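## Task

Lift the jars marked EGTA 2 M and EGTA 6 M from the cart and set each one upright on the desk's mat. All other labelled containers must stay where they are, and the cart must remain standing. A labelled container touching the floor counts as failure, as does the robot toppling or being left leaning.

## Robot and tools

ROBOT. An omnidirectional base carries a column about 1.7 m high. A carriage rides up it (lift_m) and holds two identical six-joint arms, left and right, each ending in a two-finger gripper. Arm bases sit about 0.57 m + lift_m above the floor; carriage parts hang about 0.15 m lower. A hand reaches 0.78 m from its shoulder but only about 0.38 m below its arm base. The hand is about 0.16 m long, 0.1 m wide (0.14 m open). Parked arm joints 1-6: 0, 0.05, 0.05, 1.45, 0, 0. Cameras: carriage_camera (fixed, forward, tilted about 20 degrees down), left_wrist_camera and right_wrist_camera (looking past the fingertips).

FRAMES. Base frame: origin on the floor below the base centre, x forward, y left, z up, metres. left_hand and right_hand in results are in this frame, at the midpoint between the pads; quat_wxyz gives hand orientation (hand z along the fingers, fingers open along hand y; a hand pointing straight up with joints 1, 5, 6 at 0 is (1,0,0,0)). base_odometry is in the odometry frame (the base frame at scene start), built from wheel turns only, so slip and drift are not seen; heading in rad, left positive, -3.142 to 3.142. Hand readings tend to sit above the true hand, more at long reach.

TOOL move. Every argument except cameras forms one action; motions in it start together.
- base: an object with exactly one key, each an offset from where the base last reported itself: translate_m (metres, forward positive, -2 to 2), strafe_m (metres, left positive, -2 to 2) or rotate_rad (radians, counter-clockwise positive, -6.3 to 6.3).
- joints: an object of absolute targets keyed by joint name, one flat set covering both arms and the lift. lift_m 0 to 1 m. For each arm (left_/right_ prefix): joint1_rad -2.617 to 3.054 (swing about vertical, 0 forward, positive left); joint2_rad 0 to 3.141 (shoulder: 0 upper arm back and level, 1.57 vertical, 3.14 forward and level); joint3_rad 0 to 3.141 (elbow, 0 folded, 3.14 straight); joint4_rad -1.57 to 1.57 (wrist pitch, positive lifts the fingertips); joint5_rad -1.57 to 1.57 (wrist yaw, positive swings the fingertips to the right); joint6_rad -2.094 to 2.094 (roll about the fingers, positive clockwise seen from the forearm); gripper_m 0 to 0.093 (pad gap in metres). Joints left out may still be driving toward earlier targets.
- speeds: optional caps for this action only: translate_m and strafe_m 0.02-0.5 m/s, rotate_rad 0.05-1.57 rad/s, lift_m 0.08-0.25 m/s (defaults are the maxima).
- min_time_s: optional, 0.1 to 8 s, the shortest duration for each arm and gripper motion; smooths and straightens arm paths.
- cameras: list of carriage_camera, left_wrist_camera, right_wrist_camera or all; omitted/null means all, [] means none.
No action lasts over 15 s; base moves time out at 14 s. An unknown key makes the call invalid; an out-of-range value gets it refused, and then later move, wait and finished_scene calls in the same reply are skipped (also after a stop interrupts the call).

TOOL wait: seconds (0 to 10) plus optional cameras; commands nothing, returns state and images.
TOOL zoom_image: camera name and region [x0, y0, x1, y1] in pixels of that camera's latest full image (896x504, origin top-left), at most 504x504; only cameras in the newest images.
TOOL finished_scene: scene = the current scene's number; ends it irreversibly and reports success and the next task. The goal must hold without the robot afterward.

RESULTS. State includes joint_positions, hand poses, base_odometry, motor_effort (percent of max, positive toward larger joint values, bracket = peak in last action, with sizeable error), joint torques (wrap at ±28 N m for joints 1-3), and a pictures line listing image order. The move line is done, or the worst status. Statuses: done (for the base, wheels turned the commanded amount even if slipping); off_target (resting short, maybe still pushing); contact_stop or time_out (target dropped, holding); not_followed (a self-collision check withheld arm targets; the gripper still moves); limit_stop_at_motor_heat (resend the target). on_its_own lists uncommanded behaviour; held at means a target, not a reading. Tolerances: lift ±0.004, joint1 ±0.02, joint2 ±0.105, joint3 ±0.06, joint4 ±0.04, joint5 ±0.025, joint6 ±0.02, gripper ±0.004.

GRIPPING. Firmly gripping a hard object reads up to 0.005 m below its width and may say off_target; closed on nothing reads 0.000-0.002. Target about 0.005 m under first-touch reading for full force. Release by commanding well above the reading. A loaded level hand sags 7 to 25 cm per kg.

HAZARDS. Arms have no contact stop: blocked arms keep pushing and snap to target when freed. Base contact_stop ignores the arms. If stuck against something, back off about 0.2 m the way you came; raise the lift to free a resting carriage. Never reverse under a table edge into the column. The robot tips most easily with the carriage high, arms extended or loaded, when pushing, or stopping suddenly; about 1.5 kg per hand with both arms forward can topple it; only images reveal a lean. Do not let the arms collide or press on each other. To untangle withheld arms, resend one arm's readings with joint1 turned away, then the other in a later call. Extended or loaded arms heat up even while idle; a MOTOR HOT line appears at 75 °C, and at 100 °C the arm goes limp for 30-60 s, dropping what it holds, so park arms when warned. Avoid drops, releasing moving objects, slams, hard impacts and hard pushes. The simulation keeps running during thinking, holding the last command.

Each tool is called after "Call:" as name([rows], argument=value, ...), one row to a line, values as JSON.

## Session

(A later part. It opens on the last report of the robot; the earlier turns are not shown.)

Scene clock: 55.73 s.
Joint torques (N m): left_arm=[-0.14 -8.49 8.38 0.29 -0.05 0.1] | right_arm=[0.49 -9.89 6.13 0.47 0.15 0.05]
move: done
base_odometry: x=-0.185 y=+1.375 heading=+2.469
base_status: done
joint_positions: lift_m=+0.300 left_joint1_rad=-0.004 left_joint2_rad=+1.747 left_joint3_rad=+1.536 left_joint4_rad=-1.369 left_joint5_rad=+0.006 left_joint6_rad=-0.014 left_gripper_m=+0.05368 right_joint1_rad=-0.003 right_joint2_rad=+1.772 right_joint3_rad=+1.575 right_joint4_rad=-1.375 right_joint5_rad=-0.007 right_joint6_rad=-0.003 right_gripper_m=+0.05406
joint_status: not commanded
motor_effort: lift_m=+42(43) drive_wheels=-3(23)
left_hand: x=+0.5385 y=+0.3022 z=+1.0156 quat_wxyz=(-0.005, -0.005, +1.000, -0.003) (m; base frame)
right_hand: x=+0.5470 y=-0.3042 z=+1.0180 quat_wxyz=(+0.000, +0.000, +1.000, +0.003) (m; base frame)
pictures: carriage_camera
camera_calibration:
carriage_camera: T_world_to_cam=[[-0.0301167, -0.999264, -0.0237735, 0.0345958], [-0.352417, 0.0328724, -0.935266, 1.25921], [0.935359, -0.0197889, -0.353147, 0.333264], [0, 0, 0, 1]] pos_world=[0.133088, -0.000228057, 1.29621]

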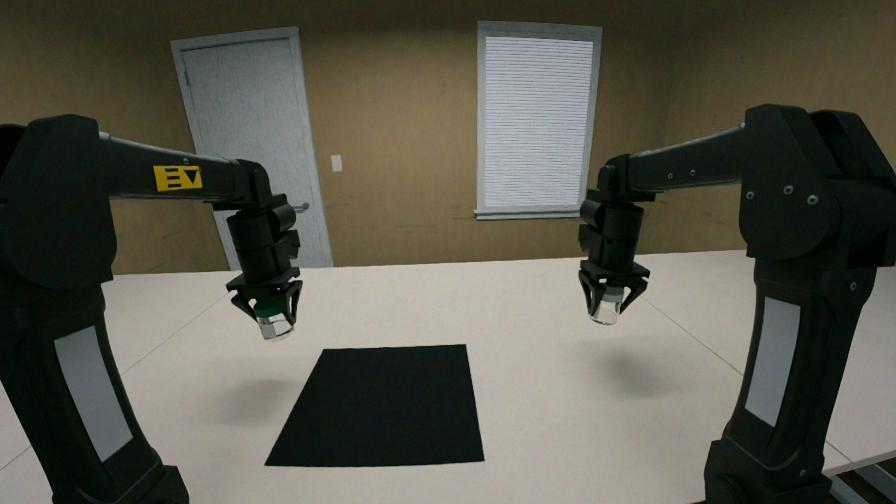

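Call:
move(base={"translate_m":-0.12}, cameras=[])

Call:
move(base={"strafe_m":0.105}, joints={"left_joint1_rad":-0.54,"left_joint2_rad":2.2,"left_joint3_rad":2.22,"left_joint4_rad":-1.56,"right_joint1_rad":0.54,"right_joint2_rad":2.14,"right_joint3_rad":2.16,"right_joint4_rad":-1.56}, min_time_s=1.5)

Scene clock: 61.83 s.
Joint torques (N m): left_arm=[-0.05 -8.62 8.31 0.25 -0.04 0.1] | right_arm=[0.53 -9.88 6.12 0.49 0.15 0.06]
move: done
base_odometry: x=-0.091 y=+1.300 heading=+2.469
base_status: done
joint_positions: lift_m=+0.300 left_joint1_rad=-0.004 left_joint2_rad=+1.747 left_joint3_rad=+1.536 left_joint4_rad=-1.369 left_joint5_rad=+0.006 left_joint6_rad=-0.014 left_gripper_m=+0.05368 right_joint1_rad=-0.003 right_joint2_rad=+1.771 right_joint3_rad=+1.575 right_joint4_rad=-1.373 right_joint5_rad=-0.007 right_joint6_rad=-0.003 right_gripper_m=+0.05406
joint_status: not commanded
motor_effort: lift_m=+42(43) drive_wheels=-3(17)
left_hand: x=+0.5385 y=+0.3022 z=+1.0155 quat_wxyz=(-0.005, -0.005, +1.000, -0.003) (m; base frame)
right_hand: x=+0.5473 y=-0.3042 z=+1.0183 quat_wxyz=(+0.001, +0.000, +1.000, +0.003) (m; base frame)
pictures: none
No camera images: "cameras" was empty.

Scene clock: 63.63 s.
Joint torques (N m): left_arm=[-0.65 -12.1 8.05 0.25 -0.03 0.09] | right_arm=[0.53 -9.4 8.54 0.34 0.14 0.06]
move: done
base_odometry: x=-0.156 y=+1.218 heading=+2.470
base_status: done
joint_positions: lift_m=+0.300 left_joint1_rad=-0.537 left_joint2_rad=+2.192 left_joint3_rad=+2.187 left_joint4_rad=-1.549 left_joint5_rad=+0.004 left_joint6_rad=-0.014 left_gripper_m=+0.05369 right_joint1_rad=+0.537 right_joint2_rad=+2.127 right_joint3_rad=+2.136 right_joint4_rad=-1.547 right_joint5_rad=-0.006 right_joint6_rad=-0.003 right_gripper_m=+0.05406
joint_status: all done
motor_effort: lift_m=+42(43) drive_wheels=+7(13)
left_hand: x=+0.5855 y=+0.0873 z=+1.0219 quat_wxyz=(+0.007, +0.259, +0.966, -0.004) (m; base frame)
right_hand: x=+0.5760 y=-0.0928 z=+1.0349 quat_wxyz=(+0.015, -0.267, +0.964, +0.007) (m; base frame)
pictures: carriage_camera, left_wrist_camera, right_wrist_camera
camera_calibration:
carriage_camera: T_world_to_cam=[[-0.0301167, -0.999264, -0.0237735, 0.0345958], [-0.352417, 0.0328724, -0.935266, 1.25921], [0.935359, -0.0197889, -0.353147, 0.333264], [0, 0, 0, 1]] pos_world=[0.133088, -0.000228057, 1.29621]
left_wrist_camera: T_world_to_cam=[[-0.511343, -0.859086, 0.0223469, 0.353467], [-0.689929, 0.425884, 0.585338, -0.227483], [-0.512373, 0.283891, -0.810481, 1.2255], [0, 0, 0, 1]] pos_world=[0.65171, 0.052631, 1.1185]
right_wrist_camera: T_world_to_cam=[[0.456472, -0.889732, 0.00323914, -0.344805], [-0.756556, -0.386226, 0.527687, -0.139269], [-0.468249, -0.243325, -0.849433, 1.24925], [0, 0, 0, 1]] pos_world=[0.636987, -0.0566001, 1.13576]

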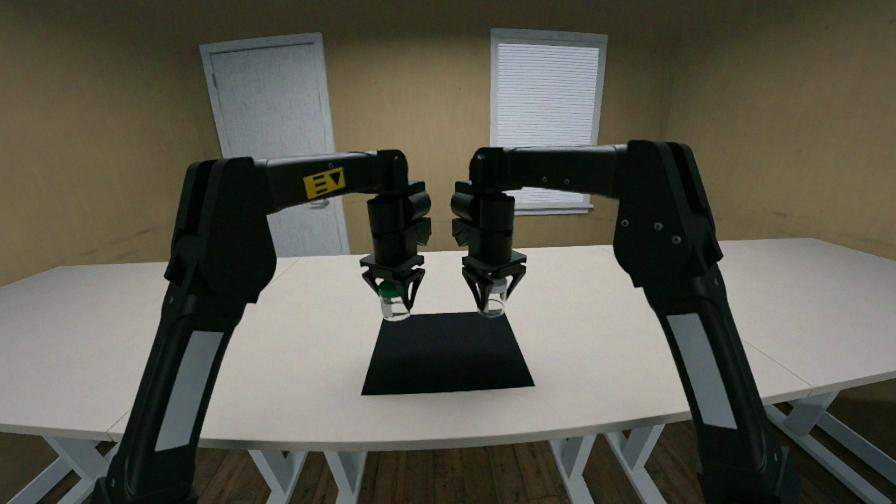

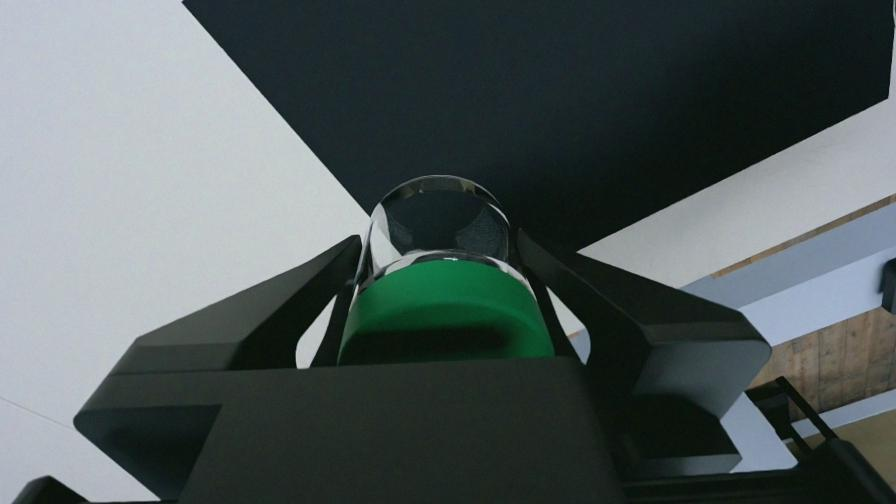

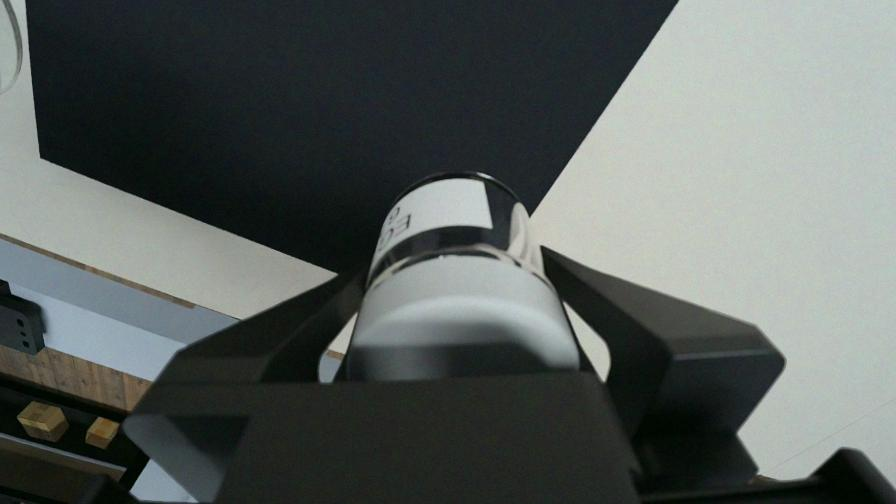

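Call:
move(joints={"lift_m":0.24}, cameras=["carriage_camera"])

Call:
move(joints={"lift_m":0.22}, speeds={"lift_m":0.08}, cameras=["left_wrist_camera"])

Scene clock: 66.23 s.
Joint torques (N m): left_arm=[-0.66 -13.7 7.12 0.27 -0.03 0.1] | right_arm=[0.53 -10.74 7.58 0.4 0.13 0.06]
move: done
base_odometry: x=-0.156 y=+1.218 heading=+2.470
base_status: not commanded
joint_positions: lift_m=+0.240 left_joint1_rad=-0.537 left_joint2_rad=+2.207 left_joint3_rad=+2.198 left_joint4_rad=-1.554 left_joint5_rad=+0.004 left_joint6_rad=-0.014 left_gripper_m=+0.05369 right_joint1_rad=+0.537 right_joint2_rad=+2.141 right_joint3_rad=+2.147 right_joint4_rad=-1.551 right_joint5_rad=-0.006 right_joint6_rad=-0.003 right_gripper_m=+0.05406
joint_status: all done
motor_effort: lift_m=+37(37) drive_wheels=+7(7)
left_hand: x=+0.5866 y=+0.0867 z=+0.9590 quat_wxyz=(+0.003, +0.259, +0.966, -0.003) (m; base frame)
right_hand: x=+0.5773 y=-0.0921 z=+0.9728 quat_wxyz=(+0.012, -0.267, +0.964, +0.006) (m; base frame)
pictures: carriage_camera
camera_calibration:
carriage_camera: T_world_to_cam=[[-0.0301167, -0.999264, -0.0237735, 0.0331806], [-0.352417, 0.0328724, -0.935266, 1.20354], [0.935359, -0.0197889, -0.353147, 0.312242], [0, 0, 0, 1]] pos_world=[0.133088, -0.000228057, 1.23668]

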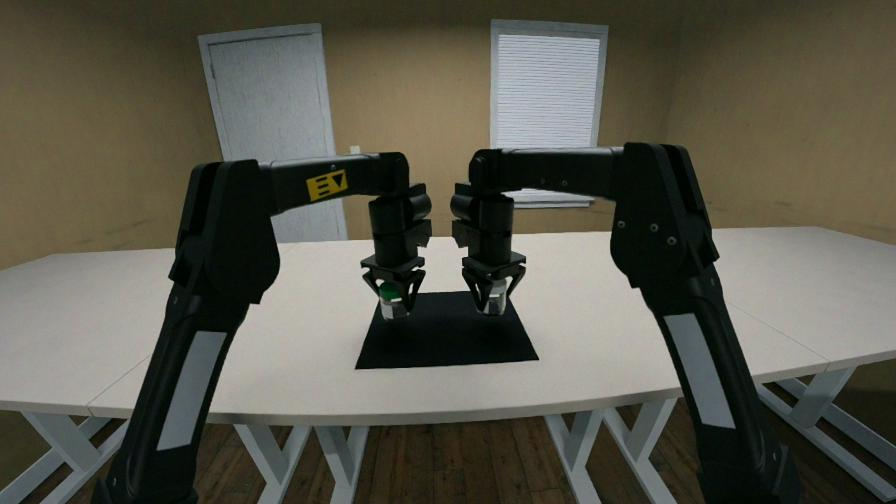

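Scene clock: 66.83 s.
Joint torques (N m): left_arm=[-0.73 -13.74 6.98 0.27 -0.04 0.09] | right_arm=[0.53 -10.78 7.64 0.43 0.13 0.06]
move: done
base_odometry: x=-0.156 y=+1.218 heading=+2.470
base_status: not commanded
joint_positions: lift_m=+0.220 left_joint1_rad=-0.537 left_joint2_rad=+2.207 left_joint3_rad=+2.198 left_joint4_rad=-1.556 left_joint5_rad=+0.004 left_joint6_rad=-0.014 left_gripper_m=+0.05369 right_joint1_rad=+0.537 right_joint2_rad=+2.141 right_joint3_rad=+2.148 right_joint4_rad=-1.553 right_joint5_rad=-0.006 right_joint6_rad=-0.003 right_gripper_m=+0.05406
joint_status: all done
motor_effort: lift_m=+36(37) drive_wheels=+7(7)
left_hand: x=+0.5861 y=+0.0869 z=+0.9390 quat_wxyz=(+0.002, +0.259, +0.966, -0.003) (m; base frame)
right_hand: x=+0.5769 y=-0.0923 z=+0.9531 quat_wxyz=(+0.011, -0.267, +0.964, +0.006) (m; base frame)
pictures: left_wrist_camera
camera_calibration:
left_wrist_camera: T_world_to_cam=[[-0.51113, -0.859213, 0.022342, 0.355211], [-0.684323, 0.422545, 0.594271, -0.189692], [-0.520045, 0.288461, -0.803955, 1.15672], [0, 0, 0, 1]] pos_world=[0.653296, 0.0516863, 1.03474]

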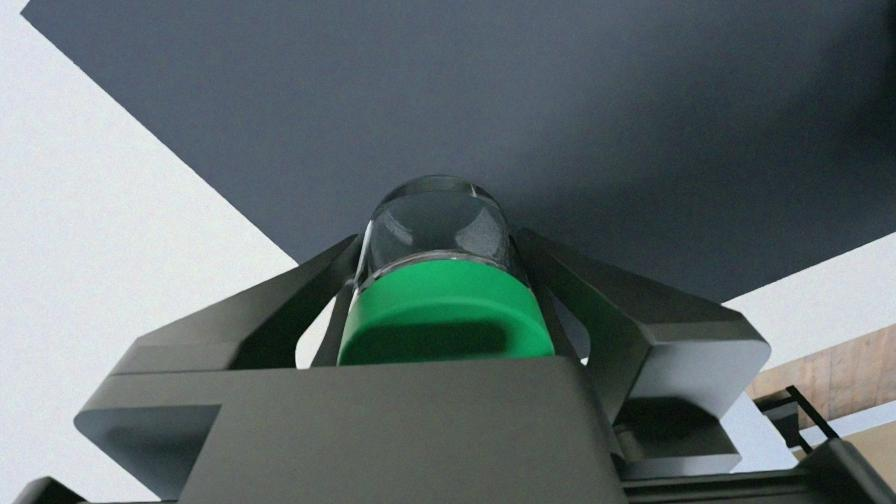

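Call:
move(joints={"lift_m":0.211}, speeds={"lift_m":0.08}, cameras=[])

Call:
move(joints={"lift_m":0.204}, speeds={"lift_m":0.08}, cameras=["carriage_camera","left_wrist_camera"])

Scene clock: 67.83 s.
Joint torques (N m): left_arm=[-0.55 -13.26 6.12 0.36 -0.07 0.09] | right_arm=[0.51 -10.59 7.02 0.5 0.14 0.06]
move: done
base_odometry: x=-0.156 y=+1.218 heading=+2.469
base_status: not commanded
joint_positions: lift_m=+0.211 left_joint1_rad=-0.537 left_joint2_rad=+2.204 left_joint3_rad=+2.210 left_joint4_rad=-1.562 left_joint5_rad=+0.006 left_joint6_rad=-0.013 left_gripper_m=+0.05369 right_joint1_rad=+0.537 right_joint2_rad=+2.140 right_joint3_rad=+2.153 right_joint4_rad=-1.558 right_joint5_rad=-0.006 right_joint6_rad=-0.003 right_gripper_m=+0.05406
joint_status: all done
motor_effort: lift_m=+34(34) drive_wheels=+7(7)
left_hand: x=+0.5866 y=+0.0862 z=+0.9347 quat_wxyz=(+0.007, +0.259, +0.966, -0.005) (m; base frame)
right_hand: x=+0.5767 y=-0.0925 z=+0.9461 quat_wxyz=(+0.012, -0.267, +0.964, +0.006) (m; base frame)
pictures: none
No camera images: "cameras" was empty.

Scene clock: 68.30 s.
Joint torques (N m): left_arm=[-0.64 -12.12 5.42 0.4 -0.08 0.09] | right_arm=[0.44 -9.8 5.94 0.63 0.14 0.06]
move: done
base_odometry: x=-0.156 y=+1.218 heading=+2.469
base_status: not commanded
joint_positions: lift_m=+0.205 left_joint1_rad=-0.537 left_joint2_rad=+2.193 left_joint3_rad=+2.218 left_joint4_rad=-1.566 left_joint5_rad=+0.006 left_joint6_rad=-0.013 left_gripper_m=+0.05369 right_joint1_rad=+0.537 right_joint2_rad=+2.132 right_joint3_rad=+2.166 right_joint4_rad=-1.566 right_joint5_rad=-0.006 right_joint6_rad=-0.003 right_gripper_m=+0.05406
joint_status: all done
motor_effort: lift_m=+31(33) drive_wheels=+7(7)
left_hand: x=+0.5867 y=+0.0862 z=+0.9342 quat_wxyz=(+0.013, +0.259, +0.966, -0.007) (m; base frame)
right_hand: x=+0.5766 y=-0.0925 z=+0.9455 quat_wxyz=(+0.018, -0.267, +0.964, +0.008) (m; base frame)
pictures: carriage_camera, left_wrist_camera
camera_calibration:
carriage_camera: T_world_to_cam=[[-0.0301167, -0.999264, -0.0237735, 0.0323352], [-0.352417, 0.0328724, -0.935266, 1.17028], [0.935359, -0.0197889, -0.353147, 0.299685], [0, 0, 0, 1]] pos_world=[0.133088, -0.000228057, 1.20113]
left_wrist_camera: T_world_to_cam=[[-0.512608, -0.858281, 0.0242212, 0.354021], [-0.695517, 0.431608, 0.574432, -0.161842], [-0.503478, 0.277612, -0.818194, 1.15787], [0, 0, 0, 1]] pos_world=[0.651873, 0.0522622, 1.03176]

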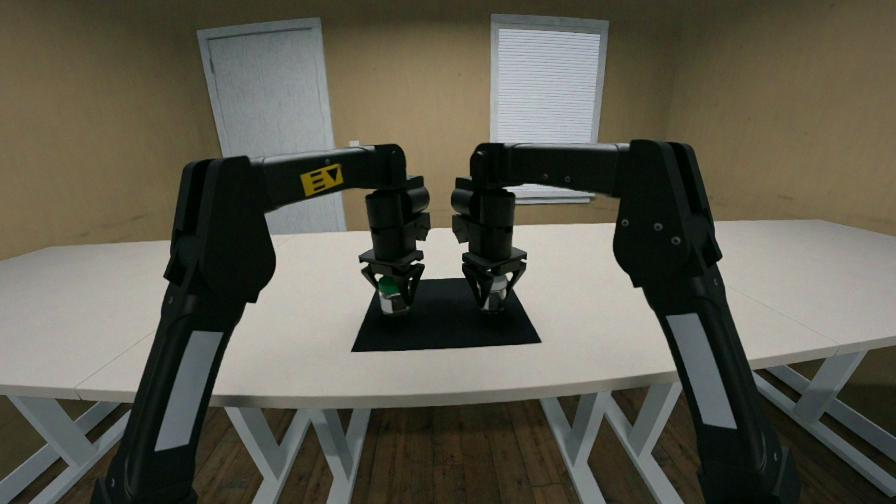

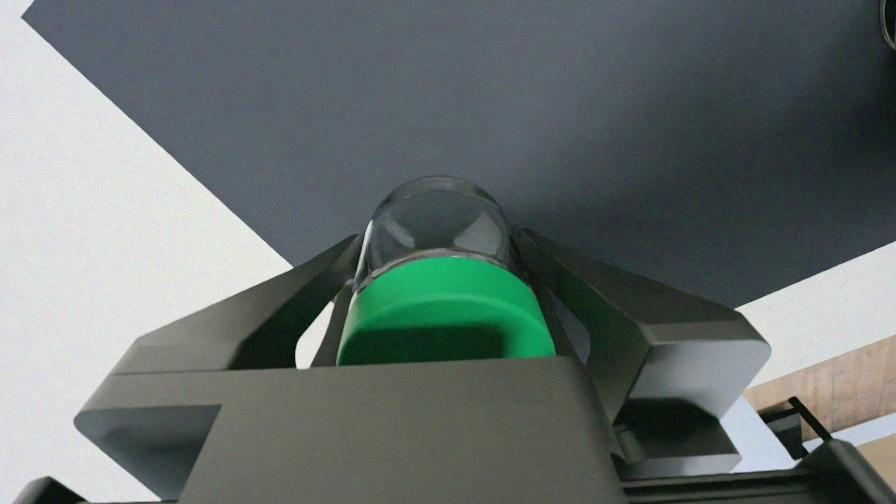

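Both contact. Release from slightly higher lift to relieve pressing.

Call:
move(joints={"left_gripper_m":0.085,"right_gripper_m":0.085}, min_time_s=0.7, cameras=[])

Call:
move(joints={"lift_m":0.34}, cameras=["carriage_camera"])

Scene clock: 73.80 s.
Joint torques (N m): left_arm=[-0.64 -12.27 5.42 0.4 -0.04 0.09] | right_arm=[0.55 -9.78 6.01 0.61 0.14 0.06]
move: done
base_odometry: x=-0.156 y=+1.218 heading=+2.469
base_status: not commanded
joint_positions: lift_m=+0.205 left_joint1_rad=-0.537 left_joint2_rad=+2.195 left_joint3_rad=+2.218 left_joint4_rad=-1.566 left_joint5_rad=+0.006 left_joint6_rad=-0.013 left_gripper_m=+0.08496 right_joint1_rad=+0.537 right_joint2_rad=+2.132 right_joint3_rad=+2.164 right_joint4_rad=-1.565 right_joint5_rad=-0.006 right_joint6_rad=-0.003 right_gripper_m=+0.08490
joint_status: all done
motor_effort: lift_m=+32(33) drive_wheels=+7(7)
left_hand: x=+0.5868 y=+0.0861 z=+0.9333 quat_wxyz=(+0.013, +0.259, +0.966, -0.007) (m; base frame)
right_hand: x=+0.5766 y=-0.0925 z=+0.9450 quat_wxyz=(+0.018, -0.267, +0.964, +0.008) (m; base frame)
pictures: none
No camera images: "cameras" was empty.

Scene clock: 74.87 s.
Joint torques (N m): left_arm=[-0.54 -13.34 5.12 0.36 -0.04 0.09] | right_arm=[0.59 -10.44 6.54 0.57 0.14 0.07]
move: done
base_odometry: x=-0.156 y=+1.218 heading=+2.469
base_status: not commanded
joint_positions: lift_m=+0.340 left_joint1_rad=-0.537 left_joint2_rad=+2.204 left_joint3_rad=+2.218 left_joint4_rad=-1.566 left_joint5_rad=+0.006 left_joint6_rad=-0.013 left_gripper_m=+0.08496 right_joint1_rad=+0.537 right_joint2_rad=+2.139 right_joint3_rad=+2.159 right_joint4_rad=-1.565 right_joint5_rad=-0.006 right_joint6_rad=-0.003 right_gripper_m=+0.08490
joint_status: all done
motor_effort: lift_m=+42(52) drive_wheels=+7(7)
left_hand: x=+0.5871 y=+0.0860 z=+1.0647 quat_wxyz=(+0.008, +0.259, +0.966, -0.006) (m; base frame)
right_hand: x=+0.5760 y=-0.0928 z=+1.0759 quat_wxyz=(+0.011, -0.267, +0.964, +0.006) (m; base frame)
pictures: carriage_camera
camera_calibration:
carriage_camera: T_world_to_cam=[[-0.0301167, -0.999264, -0.0237735, 0.0355475], [-0.352417, 0.0328724, -0.935266, 1.29666], [0.935359, -0.0197889, -0.353147, 0.347402], [0, 0, 0, 1]] pos_world=[0.133088, -0.000228057, 1.33625]

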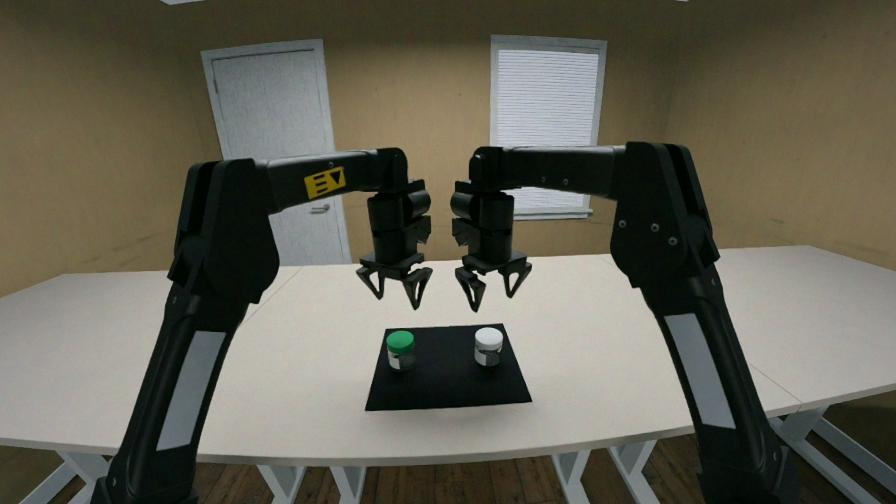

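Call:
finished_scene(scene=2)

The scene is finished: the task was done.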